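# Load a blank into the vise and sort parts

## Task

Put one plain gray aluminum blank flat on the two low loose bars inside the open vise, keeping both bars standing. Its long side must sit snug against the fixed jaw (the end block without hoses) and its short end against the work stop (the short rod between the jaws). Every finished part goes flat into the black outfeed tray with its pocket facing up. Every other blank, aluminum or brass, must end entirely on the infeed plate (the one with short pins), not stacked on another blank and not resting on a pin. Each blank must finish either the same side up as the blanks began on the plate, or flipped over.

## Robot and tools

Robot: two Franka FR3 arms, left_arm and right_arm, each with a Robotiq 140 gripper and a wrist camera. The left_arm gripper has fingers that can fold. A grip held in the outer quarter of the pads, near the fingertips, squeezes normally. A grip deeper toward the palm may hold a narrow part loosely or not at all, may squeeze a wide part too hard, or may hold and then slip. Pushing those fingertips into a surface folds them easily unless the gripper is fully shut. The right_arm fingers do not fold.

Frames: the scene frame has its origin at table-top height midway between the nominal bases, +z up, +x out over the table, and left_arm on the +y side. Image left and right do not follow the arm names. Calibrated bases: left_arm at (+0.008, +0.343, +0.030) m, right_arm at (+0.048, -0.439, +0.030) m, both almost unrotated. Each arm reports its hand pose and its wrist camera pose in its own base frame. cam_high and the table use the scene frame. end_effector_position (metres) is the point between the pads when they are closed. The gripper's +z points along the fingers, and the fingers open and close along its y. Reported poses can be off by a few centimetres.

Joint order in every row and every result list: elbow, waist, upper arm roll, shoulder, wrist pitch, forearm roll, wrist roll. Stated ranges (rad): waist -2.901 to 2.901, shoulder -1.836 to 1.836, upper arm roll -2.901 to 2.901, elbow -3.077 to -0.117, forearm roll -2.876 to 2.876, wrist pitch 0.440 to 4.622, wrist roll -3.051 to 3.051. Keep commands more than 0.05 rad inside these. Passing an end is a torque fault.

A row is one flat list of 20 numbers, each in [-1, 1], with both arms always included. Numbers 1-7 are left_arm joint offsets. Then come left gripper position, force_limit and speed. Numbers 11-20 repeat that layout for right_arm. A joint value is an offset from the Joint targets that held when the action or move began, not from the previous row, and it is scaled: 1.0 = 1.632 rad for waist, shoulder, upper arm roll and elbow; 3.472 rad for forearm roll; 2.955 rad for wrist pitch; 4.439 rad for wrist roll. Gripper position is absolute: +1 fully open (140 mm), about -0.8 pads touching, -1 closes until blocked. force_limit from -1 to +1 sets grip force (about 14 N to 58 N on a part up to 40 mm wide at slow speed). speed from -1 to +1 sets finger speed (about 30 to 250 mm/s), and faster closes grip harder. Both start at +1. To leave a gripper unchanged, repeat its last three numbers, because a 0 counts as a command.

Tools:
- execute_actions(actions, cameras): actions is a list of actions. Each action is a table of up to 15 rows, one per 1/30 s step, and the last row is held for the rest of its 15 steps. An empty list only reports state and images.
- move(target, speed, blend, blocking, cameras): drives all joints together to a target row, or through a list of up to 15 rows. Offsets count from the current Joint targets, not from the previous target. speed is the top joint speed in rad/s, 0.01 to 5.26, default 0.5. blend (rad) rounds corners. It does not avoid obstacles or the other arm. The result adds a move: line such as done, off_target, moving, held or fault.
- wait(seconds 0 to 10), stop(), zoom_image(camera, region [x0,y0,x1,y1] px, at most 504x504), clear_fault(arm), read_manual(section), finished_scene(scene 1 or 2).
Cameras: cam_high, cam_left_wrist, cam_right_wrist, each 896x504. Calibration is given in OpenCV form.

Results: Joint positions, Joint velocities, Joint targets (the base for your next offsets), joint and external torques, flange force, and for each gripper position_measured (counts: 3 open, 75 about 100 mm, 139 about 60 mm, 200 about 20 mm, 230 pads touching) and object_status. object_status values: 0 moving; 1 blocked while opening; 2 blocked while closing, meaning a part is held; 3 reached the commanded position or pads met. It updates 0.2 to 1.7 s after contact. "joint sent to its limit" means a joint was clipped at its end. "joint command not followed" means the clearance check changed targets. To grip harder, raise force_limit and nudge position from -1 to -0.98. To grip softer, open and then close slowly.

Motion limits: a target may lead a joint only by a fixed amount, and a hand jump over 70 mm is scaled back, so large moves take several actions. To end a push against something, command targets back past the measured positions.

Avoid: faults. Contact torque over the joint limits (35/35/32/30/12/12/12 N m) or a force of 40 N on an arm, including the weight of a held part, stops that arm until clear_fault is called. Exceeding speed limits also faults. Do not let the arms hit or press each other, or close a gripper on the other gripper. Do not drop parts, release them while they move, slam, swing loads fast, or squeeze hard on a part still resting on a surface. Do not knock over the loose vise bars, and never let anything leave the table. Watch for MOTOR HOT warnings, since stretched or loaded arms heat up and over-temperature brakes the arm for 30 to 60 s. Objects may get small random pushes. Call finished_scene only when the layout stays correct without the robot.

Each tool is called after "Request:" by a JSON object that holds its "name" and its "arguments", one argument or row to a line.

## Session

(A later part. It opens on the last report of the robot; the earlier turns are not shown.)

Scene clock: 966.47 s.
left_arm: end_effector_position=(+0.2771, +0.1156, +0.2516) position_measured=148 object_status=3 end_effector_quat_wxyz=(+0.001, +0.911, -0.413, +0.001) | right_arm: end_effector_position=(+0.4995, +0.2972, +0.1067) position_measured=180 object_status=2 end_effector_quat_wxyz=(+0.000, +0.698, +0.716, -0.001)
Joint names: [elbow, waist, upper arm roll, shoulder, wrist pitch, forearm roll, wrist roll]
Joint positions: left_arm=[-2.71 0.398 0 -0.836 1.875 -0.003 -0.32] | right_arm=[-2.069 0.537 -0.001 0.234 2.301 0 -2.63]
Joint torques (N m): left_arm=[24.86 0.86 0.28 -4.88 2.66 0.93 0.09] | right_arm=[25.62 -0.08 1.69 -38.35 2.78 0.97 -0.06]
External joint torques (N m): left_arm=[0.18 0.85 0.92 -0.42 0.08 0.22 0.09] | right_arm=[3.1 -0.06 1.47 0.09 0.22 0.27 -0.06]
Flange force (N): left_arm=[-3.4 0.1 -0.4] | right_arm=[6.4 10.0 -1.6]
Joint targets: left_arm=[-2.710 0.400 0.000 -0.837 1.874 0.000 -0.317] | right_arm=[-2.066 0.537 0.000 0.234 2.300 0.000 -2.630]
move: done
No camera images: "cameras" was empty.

Request:
{"name": "move", "arguments": {
  "target": [0,0,0,0,0,0,0,-0.15,-0.3,-0.9,0.002017,-0.000538,0,0.001401,-0.000341,0,-0.000198,-1,-0.9,-1],
  "speed": 0.1,
  "cameras": ["cam_right_wrist"]
}}

Request:
{"name": "zoom_image", "arguments": {
  "camera": "cam_right_wrist",
  "region": [480, 90, 580, 160]
}}

Request:
{"name": "zoom_image", "arguments": {
  "camera": "cam_right_wrist",
  "region": [470, 270, 570, 340]
}}

Scene clock: 969.93 s.
left_arm: end_effector_position=(+0.2771, +0.1156, +0.2516) position_measured=148 object_status=3 end_effector_quat_wxyz=(+0.001, +0.911, -0.413, +0.001) | right_arm: end_effector_position=(+0.4996, +0.2972, +0.1065) position_measured=180 object_status=2 end_effector_quat_wxyz=(-0.001, +0.698, +0.716, -0.003)
Joint names: [elbow, waist, upper arm roll, shoulder, wrist pitch, forearm roll, wrist roll]
Joint positions: left_arm=[-2.71 0.398 0 -0.836 1.875 -0.003 -0.32] | right_arm=[-2.067 0.537 -0.001 0.237 2.298 0 -2.63]
Joint torques (N m): left_arm=[24.88 0.84 0.26 -4.86 2.66 0.95 0.09] | right_arm=[26.22 -0.65 1.09 -38.36 3.07 0.73 -0.09]
External joint torques (N m): left_arm=[0.13 0.85 0.92 -0.34 0.07 0.24 0.09] | right_arm=[3.68 -0.59 0.9 0.21 0.51 0.03 -0.09]
Flange force (N): left_arm=[-3.3 -0.1 -0.2] | right_arm=[6.7 12.4 -1.3]
Joint targets: left_arm=[-2.710 0.400 0.000 -0.837 1.874 0.000 -0.317] | right_arm=[-2.062 0.536 0.000 0.236 2.299 0.000 -2.631]
move: done
camera_calibration:
cam_right_wrist: T_world_to_cam=[[0.999022, 0.0425305, -0.0120569, -0.500952], [0.0440639, -0.936159, 0.348804, 0.223188], [0.0035476, -0.348994, -0.937118, 0.337224], [0, 0, 0, 1]] pos_world=[0.489432, 0.347935, 0.23213]
Images, in order (width x height): cam_right_wrist 896x504.

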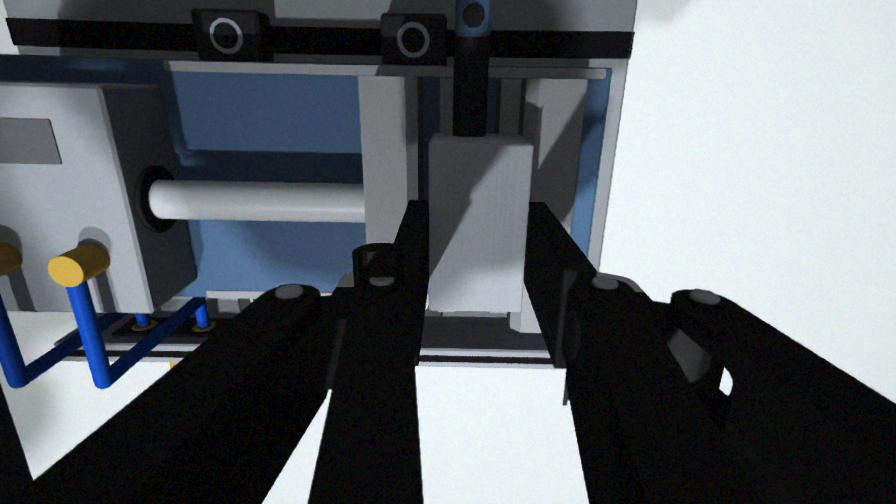

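Scaled by 5.040 from the camera's 896x504 image, which has a finer 1280x720 frame.

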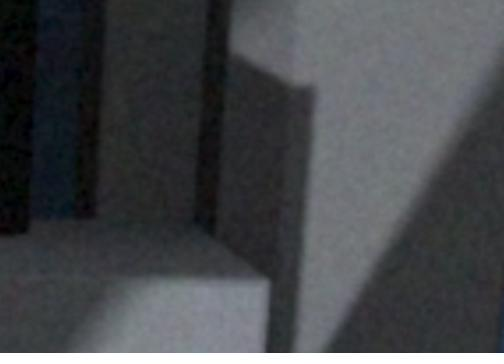

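Scaled by 5.040 from the camera's 896x504 image, which has a finer 1280x720 frame.

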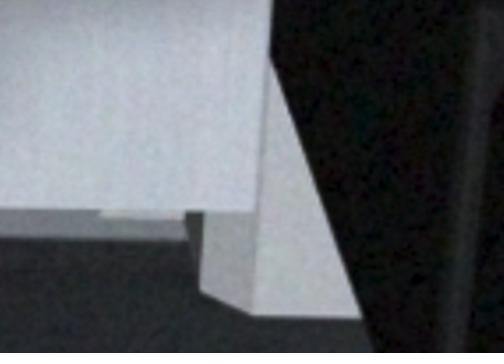

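Request:
{"name": "move", "arguments": {
  "target": [0,0,0,0,0,0,0,-0.15,-0.3,-0.9,0.001775,0.001377,0,0.001233,-0.0003,0,0.000506,-1,-0.9,-1],
  "speed": 0.1,
  "cameras": []
}}

Scene clock: 980.50 s.
left_arm: end_effector_position=(+0.2771, +0.1156, +0.2516) position_measured=148 object_status=3 end_effector_quat_wxyz=(+0.001, +0.911, -0.413, +0.001) | right_arm: end_effector_position=(+0.4997, +0.2973, +0.1062) position_measured=180 object_status=2 end_effector_quat_wxyz=(-0.001, +0.698, +0.716, -0.003)
Joint names: [elbow, waist, upper arm roll, shoulder, wrist pitch, forearm roll, wrist roll]
Joint positions: left_arm=[-2.71 0.398 0 -0.836 1.875 -0.003 -0.32] | right_arm=[-2.064 0.537 -0.001 0.239 2.296 0 -2.63]
Joint torques (N m): left_arm=[24.9 0.81 0.27 -4.89 2.66 0.93 0.11] | right_arm=[26.36 -0.17 1.11 -38.52 3.23 0.76 0.07]
External joint torques (N m): left_arm=[0.18 0.81 0.93 -0.37 0.08 0.22 0.11] | right_arm=[3.73 -0.17 0.86 0.14 0.66 0.05 0.07]
Flange force (N): left_arm=[-3.3 -0.1 -0.4] | right_arm=[7.2 12.0 -1.1]
Joint targets: left_arm=[-2.710 0.400 0.000 -0.837 1.874 0.000 -0.317] | right_arm=[-2.059 0.538 0.000 0.238 2.299 0.000 -2.628]
move: done
No camera images: "cameras" was empty.

Request:
{"name": "move", "arguments": {
  "target": [0,0,0,0,0,0,0,-0.15,-0.3,-0.9,0.001775,0.001377,0,0.001233,-0.0003,0,0.000506,-1,-0.9,-1],
  "speed": 0.1,
  "cameras": []
}}

Scene clock: 982.87 s.
left_arm: end_effector_position=(+0.2771, +0.1156, +0.2516) position_measured=148 object_status=3 end_effector_quat_wxyz=(+0.001, +0.911, -0.413, +0.001) | right_arm: end_effector_position=(+0.4997, +0.2973, +0.1059) position_measured=180 object_status=2 end_effector_quat_wxyz=(-0.001, +0.698, +0.716, -0.004)
Joint names: [elbow, waist, upper arm roll, shoulder, wrist pitch, forearm roll, wrist roll]
Joint positions: left_arm=[-2.71 0.398 0 -0.836 1.875 -0.003 -0.32] | right_arm=[-2.061 0.537 -0.001 0.241 2.293 0 -2.629]
Joint torques (N m): left_arm=[24.89 0.8 0.3 -4.88 2.64 0.94 0.07] | right_arm=[26.22 1.11 1.93 -38.33 3.51 1.05 0.05]
External joint torques (N m): left_arm=[0.19 0.83 1 -0.41 0.06 0.23 0.07] | right_arm=[3.68 1.04 1.6 0.35 0.96 0.34 0.05]
Flange force (N): left_arm=[-3.4 0.0 -0.4] | right_arm=[8.8 11.1 -0.1]
Joint targets: left_arm=[-2.710 0.400 0.000 -0.837 1.874 0.000 -0.317] | right_arm=[-2.057 0.540 0.000 0.240 2.298 0.000 -2.626]
move: done
No camera images: "cameras" was empty.

Request:
{"name": "move", "arguments": {
  "target": [0,0,0,0,0,0,0,-0.15,-0.3,-0.9,0.001775,0.001377,0,0.001233,-0.0003,0,0.000506,-1,-0.9,-1],
  "speed": 0.1,
  "cameras": ["cam_right_wrist"]
}}

Request:
{"name": "zoom_image", "arguments": {
  "camera": "cam_right_wrist",
  "region": [410, 90, 550, 160]
}}

Request:
{"name": "zoom_image", "arguments": {
  "camera": "cam_right_wrist",
  "region": [470, 270, 570, 340]
}}

Scene clock: 989.63 s.
left_arm: end_effector_position=(+0.2771, +0.1156, +0.2516) position_measured=148 object_status=3 end_effector_quat_wxyz=(+0.001, +0.911, -0.413, +0.001) | right_arm: end_effector_position=(+0.4998, +0.2974, +0.1059) position_measured=180 object_status=2 end_effector_quat_wxyz=(-0.001, +0.699, +0.715, -0.005)
Joint names: [elbow, waist, upper arm roll, shoulder, wrist pitch, forearm roll, wrist roll]
Joint positions: left_arm=[-2.71 0.398 0 -0.836 1.875 -0.003 -0.32] | right_arm=[-2.059 0.538 -0.002 0.242 2.29 0 -2.629]
Joint torques (N m): left_arm=[24.89 0.8 0.28 -4.88 2.66 0.93 0.13] | right_arm=[26.2 1.89 2.47 -38.22 3.68 1.06 0.11]
External joint torques (N m): left_arm=[0.21 0.77 0.9 -0.45 0.08 0.22 0.13] | right_arm=[3.72 1.81 2.14 0.42 1.15 0.36 0.12]
Flange force (N): left_arm=[-3.3 0.1 -0.5] | right_arm=[10.0 10.6 0.4]
Joint targets: left_arm=[-2.710 0.400 0.000 -0.837 1.874 0.000 -0.317] | right_arm=[-2.054 0.543 0.000 0.242 2.297 0.000 -2.624]
move: done
camera_calibration:
cam_right_wrist: T_world_to_cam=[[0.999026, 0.0408428, -0.0166853, -0.500191], [0.0441018, -0.935191, 0.351387, 0.222946], [-0.00125233, -0.351781, -0.936082, 0.339953], [0, 0, 0, 1]] pos_world=[0.490297, 0.348515, 0.231538]
Images, in order (width x height): cam_right_wrist 896x504.

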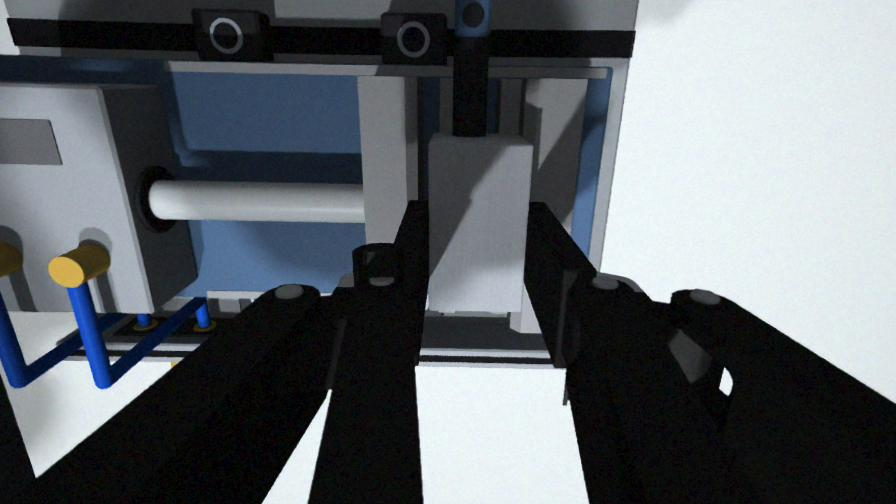

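Scaled by 3.600 from the camera's 896x504 image, which has a finer 1280x720 frame.

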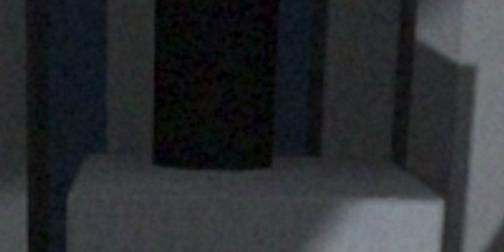

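Scaled by 5.040 from the camera's 896x504 image, which has a finer 1280x720 frame.

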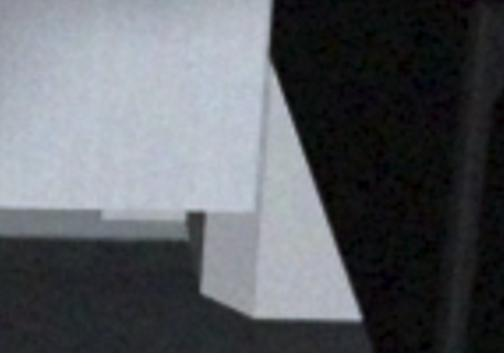

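Request:
{"name": "move", "arguments": {
  "target": [0,0,0,0,0,0,0,-0.15,-0.3,-0.9,-0.0005,0,0,0.00093,0.00082,0,0,-1,-0.9,-1],
  "speed": 0.1,
  "cameras": []
}}

Scene clock: 1000.47 s.
left_arm: end_effector_position=(+0.2771, +0.1156, +0.2516) position_measured=148 object_status=3 end_effector_quat_wxyz=(+0.001, +0.911, -0.413, +0.001) | right_arm: end_effector_position=(+0.4998, +0.2974, +0.1059) position_measured=180 object_status=2 end_effector_quat_wxyz=(-0.001, +0.699, +0.715, -0.005)
Joint names: [elbow, waist, upper arm roll, shoulder, wrist pitch, forearm roll, wrist roll]
Joint positions: left_arm=[-2.71 0.398 0 -0.836 1.875 -0.003 -0.32] | right_arm=[-2.058 0.539 -0.002 0.242 2.29 0 -2.629]
Joint torques (N m): left_arm=[24.9 0.84 0.29 -4.82 2.66 0.94 0.12] | right_arm=[25.76 1.77 2.48 -37.41 4.06 1.07 0.17]
External joint torques (N m): left_arm=[0.22 0.85 0.95 -0.39 0.08 0.23 0.12] | right_arm=[3.25 1.67 2.15 1.18 1.52 0.37 0.17]
Flange force (N): left_arm=[-3.4 -0.2 -0.5] | right_arm=[9.8 10.4 2.7]
Joint targets: left_arm=[-2.710 0.400 0.000 -0.837 1.874 0.000 -0.317] | right_arm=[-2.054 0.543 0.000 0.244 2.299 0.000 -2.624]
move: done
No camera images: "cameras" was empty.

Request:
{"name": "move", "arguments": {
  "target": [0,0,0,0,0,0,0,-0.15,-0.3,-0.9,-0.0005,0,0,0.00093,0.00082,0,0,-1,-0.9,-1],
  "speed": 0.1,
  "cameras": ["cam_right_wrist"]
}}

Request:
{"name": "zoom_image", "arguments": {
  "camera": "cam_right_wrist",
  "region": [410, 280, 550, 350]
}}

Scene clock: 1003.77 s.
left_arm: end_effector_position=(+0.2771, +0.1156, +0.2516) position_measured=148 object_status=3 end_effector_quat_wxyz=(+0.001, +0.911, -0.413, +0.001) | right_arm: end_effector_position=(+0.4998, +0.2974, +0.1059) position_measured=180 object_status=2 end_effector_quat_wxyz=(-0.001, +0.699, +0.715, -0.005)
Joint names: [elbow, waist, upper arm roll, shoulder, wrist pitch, forearm roll, wrist roll]
Joint positions: left_arm=[-2.71 0.398 0 -0.836 1.875 -0.003 -0.32] | right_arm=[-2.058 0.539 -0.002 0.242 2.29 0 -2.628]
Joint torques (N m): left_arm=[24.88 0.82 0.24 -4.82 2.66 0.94 0.11] | right_arm=[25.28 1.75 2.6 -36.59 4.15 1.07 0.17]
External joint torques (N m): left_arm=[0.25 0.86 0.94 -0.39 0.09 0.23 0.11] | right_arm=[2.74 1.77 2.37 2.14 1.61 0.36 0.17]
Flange force (N): left_arm=[-3.4 -0.3 -0.5] | right_arm=[10.3 10.7 4.7]
Joint targets: left_arm=[-2.710 0.400 0.000 -0.837 1.874 0.000 -0.317] | right_arm=[-2.055 0.543 0.000 0.245 2.302 0.000 -2.624]
move: off_target (right_arm); right_arm: the wrist pitch is farthest, 0.012 rad from its target
camera_calibration:
cam_right_wrist: T_world_to_cam=[[0.999021, 0.0408647, -0.0169169, -0.500241], [0.0442041, -0.935112, 0.351585, 0.222816], [-0.00145173, -0.351988, -0.936003, 0.340105], [0, 0, 0, 1]] pos_world=[0.490396, 0.348513, 0.231538]
Images, in order (width x height): cam_right_wrist 896x504.

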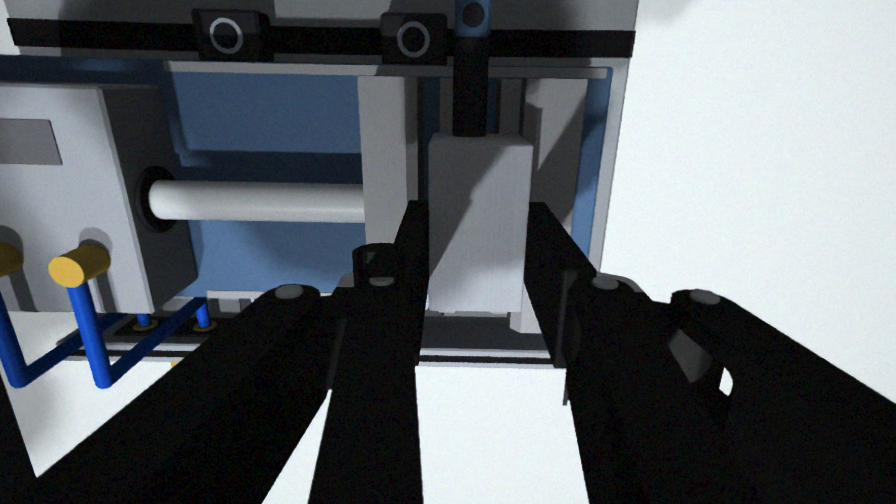

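Scaled by 3.600 from the camera's 896x504 image, which has a finer 1280x720 frame.

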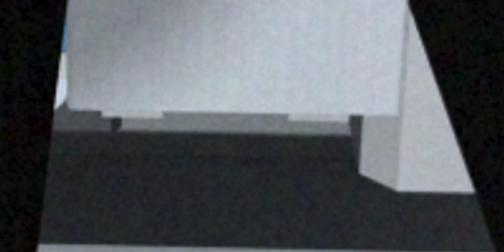

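Request:
{"name": "move", "arguments": {
  "target": [0,0,0,0,0,0,0,-0.15,-0.3,-0.9,0,0,0,0,0,0,0,-0.27,-0.9,-1],
  "speed": 0.1,
  "cameras": ["cam_right_wrist"]
}}

Request:
{"name": "zoom_image", "arguments": {
  "camera": "cam_right_wrist",
  "region": [470, 270, 570, 340]
}}

Request:
{"name": "zoom_image", "arguments": {
  "camera": "cam_right_wrist",
  "region": [410, 90, 550, 160]
}}

Scene clock: 1010.20 s.
left_arm: end_effector_position=(+0.2771, +0.1156, +0.2516) position_measured=148 object_status=3 end_effector_quat_wxyz=(+0.001, +0.911, -0.413, +0.001) | right_arm: end_effector_position=(+0.5015, +0.3001, +0.1063) position_measured=163 object_status=0 end_effector_quat_wxyz=(+0.000, +0.698, +0.716, -0.002)
Joint names: [elbow, waist, upper arm roll, shoulder, wrist pitch, forearm roll, wrist roll]
Joint positions: left_arm=[-2.71 0.398 0 -0.836 1.875 -0.003 -0.32] | right_arm=[-2.057 0.541 -0.002 0.244 2.297 0 -2.627]
Joint velocities: left_arm=[within noise] | right_arm=[0.001 0.001 0.001 0 0.003 0.001 -0.001]
Joint torques (N m): left_arm=[24.87 0.8 0.27 -4.83 2.64 0.93 0.11] | right_arm=[24.28 0.06 1.17 -37.52 2.78 0.72 0.08]
External joint torques (N m): left_arm=[0.12 0.78 0.93 -0.27 0.05 0.22 0.11] | right_arm=[1.78 0.05 0.92 1.21 0.23 0.01 0.08]
Flange force (N): left_arm=[-3.2 -0.3 -0.2] | right_arm=[5.5 8.2 1.0]
Joint targets: left_arm=[-2.710 0.400 0.000 -0.837 1.874 0.000 -0.317] | right_arm=[-2.055 0.543 0.000 0.245 2.302 0.000 -2.624]
move: done
camera_calibration:
cam_right_wrist: T_world_to_cam=[[0.999057, 0.0421344, -0.0105057, -0.503118], [0.0431537, -0.936364, 0.348367, 0.226389], [0.00484102, -0.348492, -0.937299, 0.337331], [0, 0, 0, 1]] pos_world=[0.491241, 0.350738, 0.232028]
Images, in order (width x height): cam_right_wrist 896x504.

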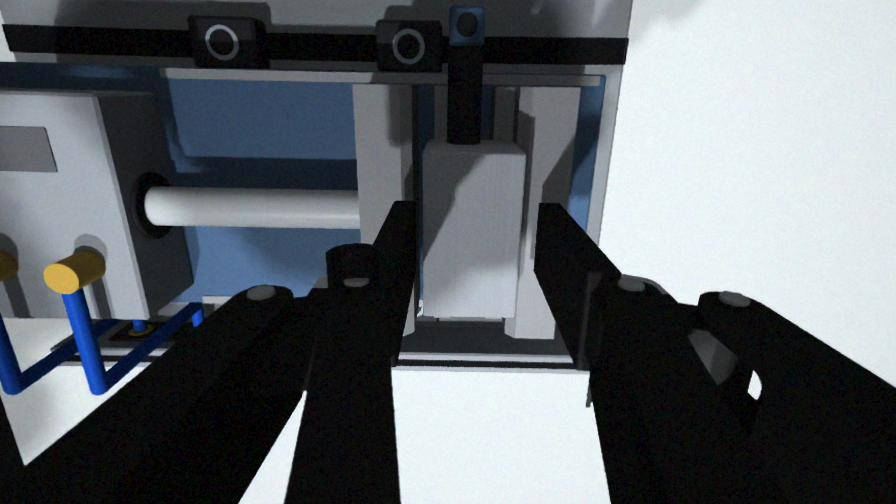

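Scaled by 5.040 from the camera's 896x504 image, which has a finer 1280x720 frame.

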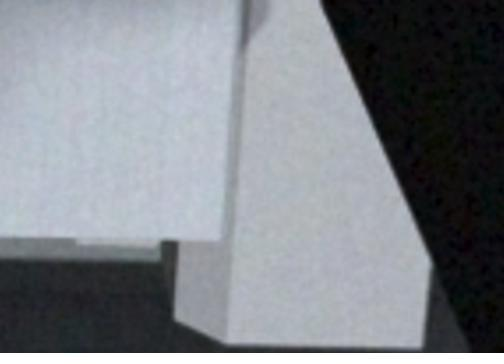

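Scaled by 3.600 from the camera's 896x504 image, which has a finer 1280x720 frame.

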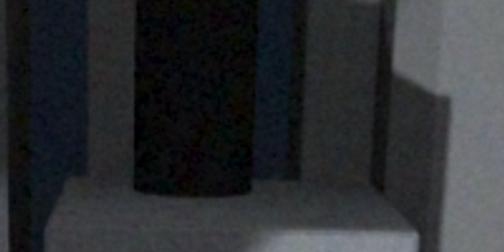

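Request:
{"name": "move", "arguments": {
  "target": [
    [0,0,0,0,0,0,0,-0.15,-0.3,-0.9,0.045199,0,0,-0.057763,-0.057541,0,0,-0.27,-0.9,-1],
    [0,0,0,0,0,0,0,-0.15,-0.3,-0.9,0.076893,-0.028964,0,-0.034497,-0.062196,0,-0.004925,-0.27,-0.9,-1]
  ],
  "speed": [0.12, 0.2],
  "cameras": ["cam_right_wrist"]
}}

Request:
{"name": "zoom_image", "arguments": {
  "camera": "cam_right_wrist",
  "region": [360, 60, 540, 240]
}}

Request:
{"name": "zoom_image", "arguments": {
  "camera": "cam_right_wrist",
  "region": [400, 60, 500, 130]
}}

Request:
{"name": "zoom_image", "arguments": {
  "camera": "cam_right_wrist",
  "region": [400, 180, 500, 250]
}}

Scene clock: 1022.50 s.
left_arm: end_effector_position=(+0.2771, +0.1156, +0.2516) position_measured=148 object_status=3 end_effector_quat_wxyz=(+0.001, +0.911, -0.413, +0.001) | right_arm: end_effector_position=(+0.5278, +0.2849, +0.1801) position_measured=163 object_status=3 end_effector_quat_wxyz=(+0.001, +0.709, +0.705, +0.002)
Joint names: [elbow, waist, upper arm roll, shoulder, wrist pitch, forearm roll, wrist roll]
Joint positions: left_arm=[-2.71 0.398 0 -0.836 1.875 -0.003 -0.32] | right_arm=[-1.931 0.496 -0.001 0.188 2.122 0 -2.641]
Joint velocities: left_arm=[within noise] | right_arm=[-0.001 0.001 0 -0.001 -0.002 0 -0.006]
Joint torques (N m): left_arm=[24.89 0.79 0.26 -4.82 2.66 0.93 0.09] | right_arm=[26.05 -0.36 0.96 -37.23 2.23 0.81 -0.26]
External joint torques (N m): left_arm=[0.16 0.77 0.9 -0.3 0.07 0.22 0.09] | right_arm=[1.96 -0.16 0.95 1.26 -0.36 0.01 -0.26]
Flange force (N): left_arm=[-3.1 -0.3 -0.3] | right_arm=[5.7 10.4 -2.0]
Joint targets: left_arm=[-2.710 0.400 0.000 -0.837 1.874 0.000 -0.317] | right_arm=[-1.930 0.495 0.000 0.189 2.118 0.000 -2.646]
move: done
camera_calibration:
cam_right_wrist: T_world_to_cam=[[0.999926, 0.0113801, -0.00438539, -0.520742], [0.0121944, -0.938487, 0.345098, 0.20281], [-0.000188387, -0.345126, -0.938556, 0.403057], [0, 0, 0, 1]] pos_world=[0.518306, 0.335366, 0.306019]
Images, in order (width x height): cam_right_wrist 896x504.

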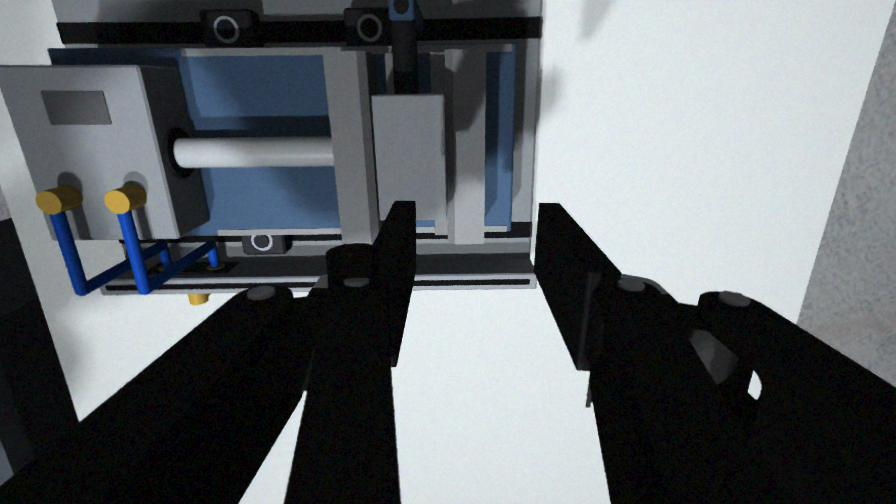

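Scaled by 2.800 from the camera's 896x504 image, which has a finer 1280x720 frame.

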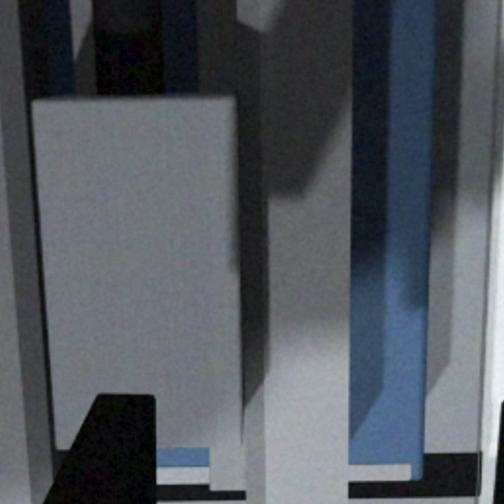

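Scaled by 5.040 from the camera's 896x504 image, which has a finer 1280x720 frame.

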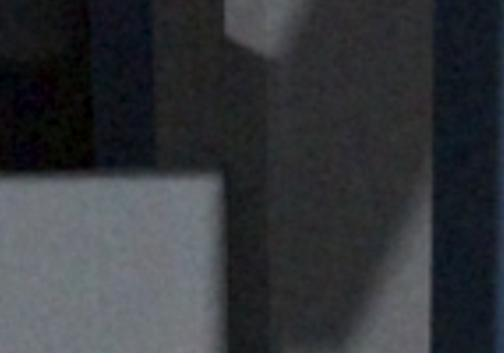

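Scaled by 5.040 from the camera's 896x504 image, which has a finer 1280x720 frame.

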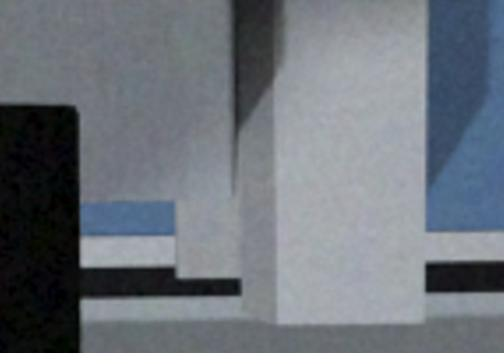

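Request:
{"name": "move", "arguments": {
  "target": [0,0,0,0,0,0,0,-0.15,-0.3,-0.9,-0.066577,0.008915,0,-0.049812,0.009597,0,0.003145,-0.27,-0.9,-1],
  "speed": 0.2,
  "cameras": ["cam_right_wrist"]
}}

Request:
{"name": "zoom_image", "arguments": {
  "camera": "cam_right_wrist",
  "region": [415, 40, 525, 110]
}}

Request:
{"name": "zoom_image", "arguments": {
  "camera": "cam_right_wrist",
  "region": [400, 60, 600, 240]
}}

Scene clock: 1033.00 s.
left_arm: end_effector_position=(+0.2771, +0.1156, +0.2516) position_measured=148 object_status=3 end_effector_quat_wxyz=(+0.001, +0.911, -0.413, +0.001) | right_arm: end_effector_position=(+0.4984, +0.2768, +0.1796) position_measured=163 object_status=3 end_effector_quat_wxyz=(-0.001, +0.707, +0.708, -0.002)
Joint names: [elbow, waist, upper arm roll, shoulder, wrist pitch, forearm roll, wrist roll]
Joint positions: left_arm=[-2.71 0.398 0 -0.836 1.875 -0.003 -0.32] | right_arm=[-2.037 0.508 -0.001 0.109 2.141 0 -2.636]
Joint velocities: left_arm=[within noise] | right_arm=[-0.001 0.001 0.001 -0.001 0.004 -0.001 0.005]
Joint torques (N m): left_arm=[24.87 0.82 0.24 -4.85 2.67 0.94 0.08] | right_arm=[24.55 0.12 0.96 -35.62 2.83 0.8 0.09]
External joint torques (N m): left_arm=[0.15 0.78 0.88 -0.39 0.08 0.22 0.08] | right_arm=[0.73 0.12 0.86 0.03 0.28 0 0.09]
Flange force (N): left_arm=[-3.2 0.1 -0.3] | right_arm=[2.1 1.8 -0.2]
Joint targets: left_arm=[-2.710 0.400 0.000 -0.837 1.874 0.000 -0.317] | right_arm=[-2.038 0.510 0.000 0.108 2.146 0.000 -2.632]
move: done
camera_calibration:
cam_right_wrist: T_world_to_cam=[[0.999756, 0.0187272, -0.0116832, -0.491828], [0.0216259, -0.937013, 0.348625, 0.190101], [-0.00441856, -0.348793, -0.937189, 0.402533], [0, 0, 0, 1]] pos_world=[0.489375, 0.327738, 0.305229]
Images, in order (width x height): cam_right_wrist 896x504.

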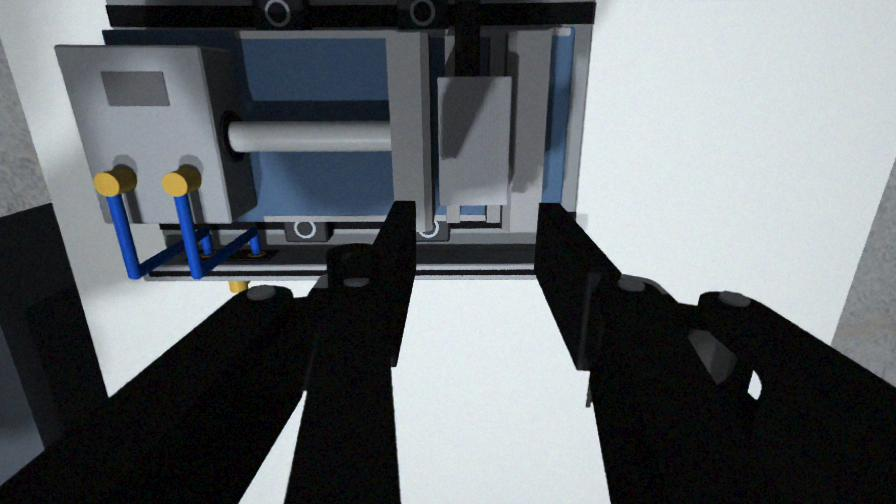

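Scaled by 4.582 from the camera's 896x504 image, which has a finer 1280x720 frame.

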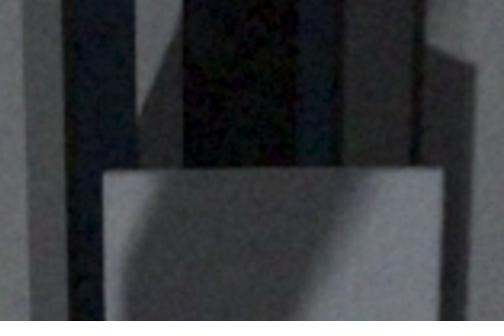

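Scaled by 2.520 from the camera's 896x504 image, which has a finer 1280x720 frame.

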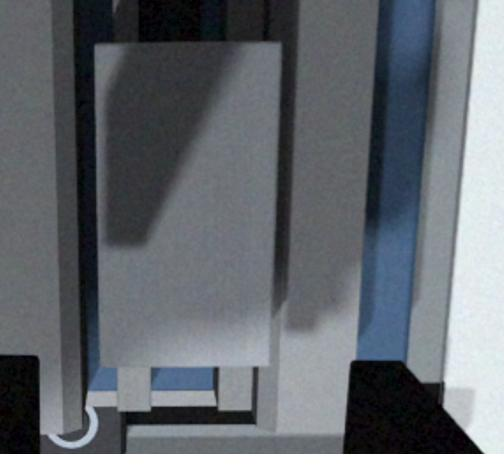

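Request:
{"name": "execute_actions", "arguments": {
  "actions": []
}}

Request:
{"name": "zoom_image", "arguments": {
  "camera": "cam_high",
  "region": [360, 60, 620, 320]
}}

Scene clock: 1038.43 s.
left_arm: end_effector_position=(+0.2771, +0.1156, +0.2516) position_measured=148 object_status=3 end_effector_quat_wxyz=(+0.001, +0.911, -0.413, +0.001) | right_arm: end_effector_position=(+0.4985, +0.2769, +0.1796) position_measured=163 object_status=3 end_effector_quat_wxyz=(-0.001, +0.707, +0.707, -0.002)
Joint names: [elbow, waist, upper arm roll, shoulder, wrist pitch, forearm roll, wrist roll]
Joint positions: left_arm=[-2.71 0.398 0 -0.836 1.875 -0.003 -0.32] | right_arm=[-2.037 0.508 -0.001 0.109 2.142 0 -2.635]
Joint velocities: within noise
Joint torques (N m): left_arm=[24.88 0.81 0.3 -4.87 2.65 0.93 0.1] | right_arm=[25 0.1 0.82 -35.49 2.7 0.8 0.09]
External joint torques (N m): left_arm=[0.14 0.81 0.95 -0.39 0.06 0.21 0.1] | right_arm=[1.05 0.1 0.7 0.34 0.13 0.01 0.09]
Flange force (N): left_arm=[-3.4 0.1 -0.3] | right_arm=[3.0 3.8 -0.7]
Joint targets: left_arm=[-2.710 0.400 0.000 -0.837 1.874 0.000 -0.317] | right_arm=[-2.038 0.510 0.000 0.108 2.146 0.000 -2.632]
Tool commands: left_gripper/position=-0.15 left_gripper/force_limit=-0.3 left_gripper/speed=-0.9 right_gripper/position=-0.27 right_gripper/force_limit=-0.9 right_gripper/speed=-1.0
camera_calibration:
cam_left_wrist: T_world_to_cam=[[-0.752762, -0.658291, 0.00142062, 0.29125], [-0.619779, 0.709448, 0.335496, 0.0133707], [-0.221862, 0.251668, -0.942041, 0.412329], [0, 0, 0, 1]] pos_world=[0.319009, 0.0784711, 0.383531]
cam_right_wrist: T_world_to_cam=[[0.999789, 0.017426, -0.0108811, -0.491764], [0.0201249, -0.93719, 0.348238, 0.191013], [-0.00412928, -0.348383, -0.937343, 0.402304], [0, 0, 0, 1]] pos_world=[0.489478, 0.327741, 0.305228]

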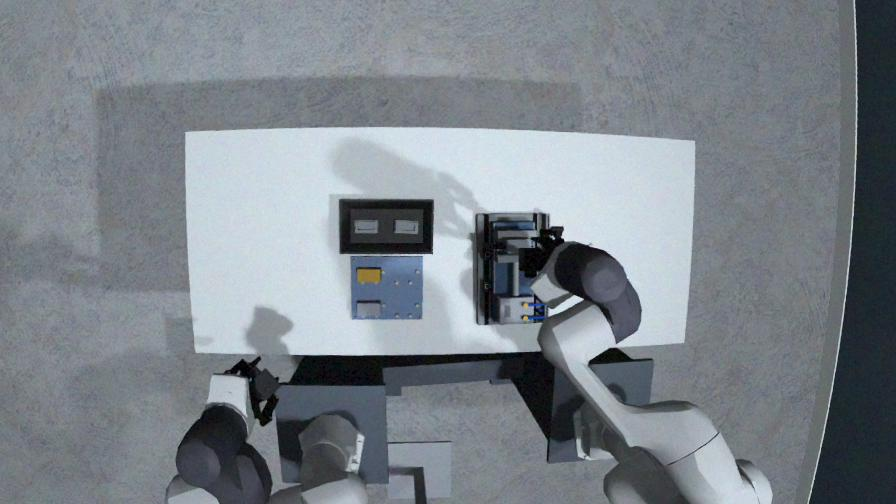

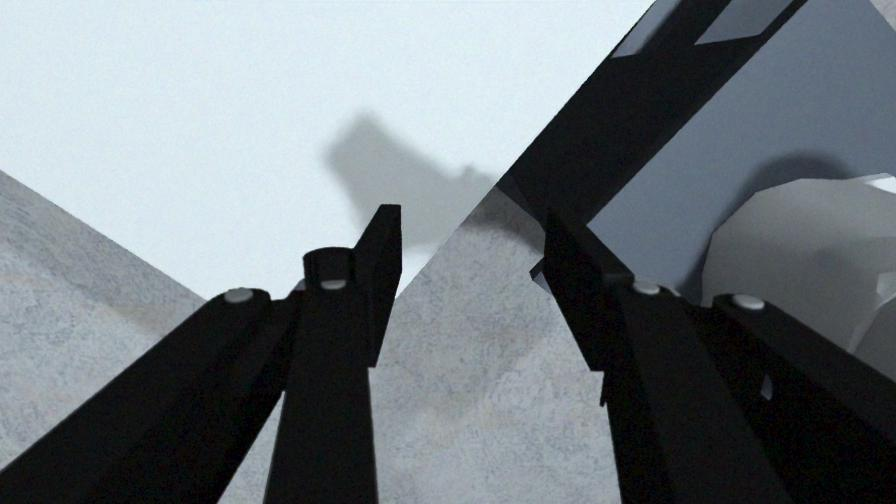

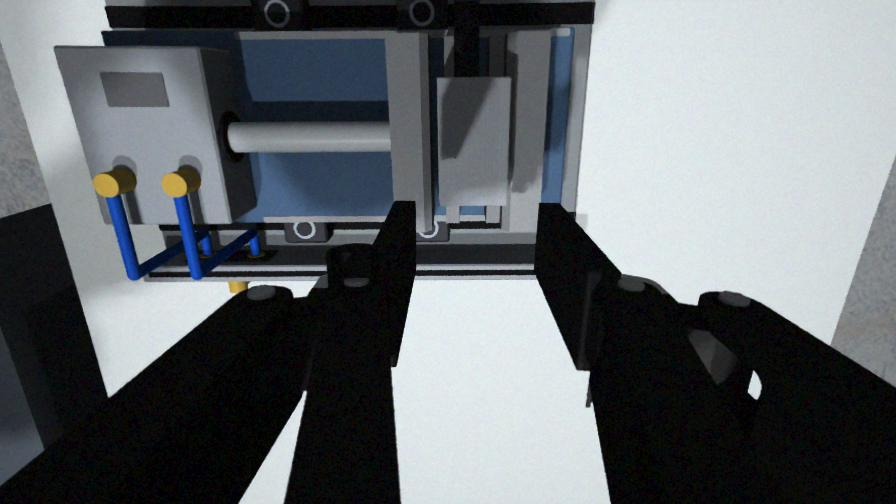

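Scaled by 1.938 from the camera's 896x504 image, which has a finer 1280x720 frame.

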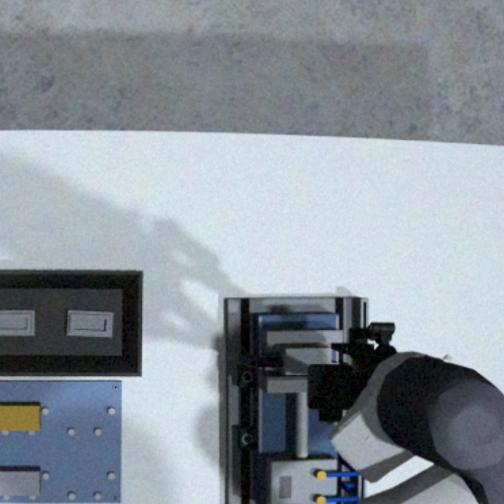

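Request:
{"name": "zoom_image", "arguments": {
  "camera": "cam_high",
  "region": [330, 190, 440, 330]
}}

Scaled by 3.600 from the camera's 896x504 image, which has a finer 1280x720 frame.

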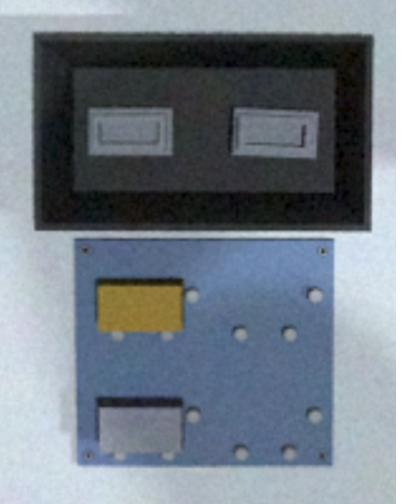

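Request:
{"name": "finished_scene", "arguments": {
  "scene": 1
}}

The scene is finished: the task was done.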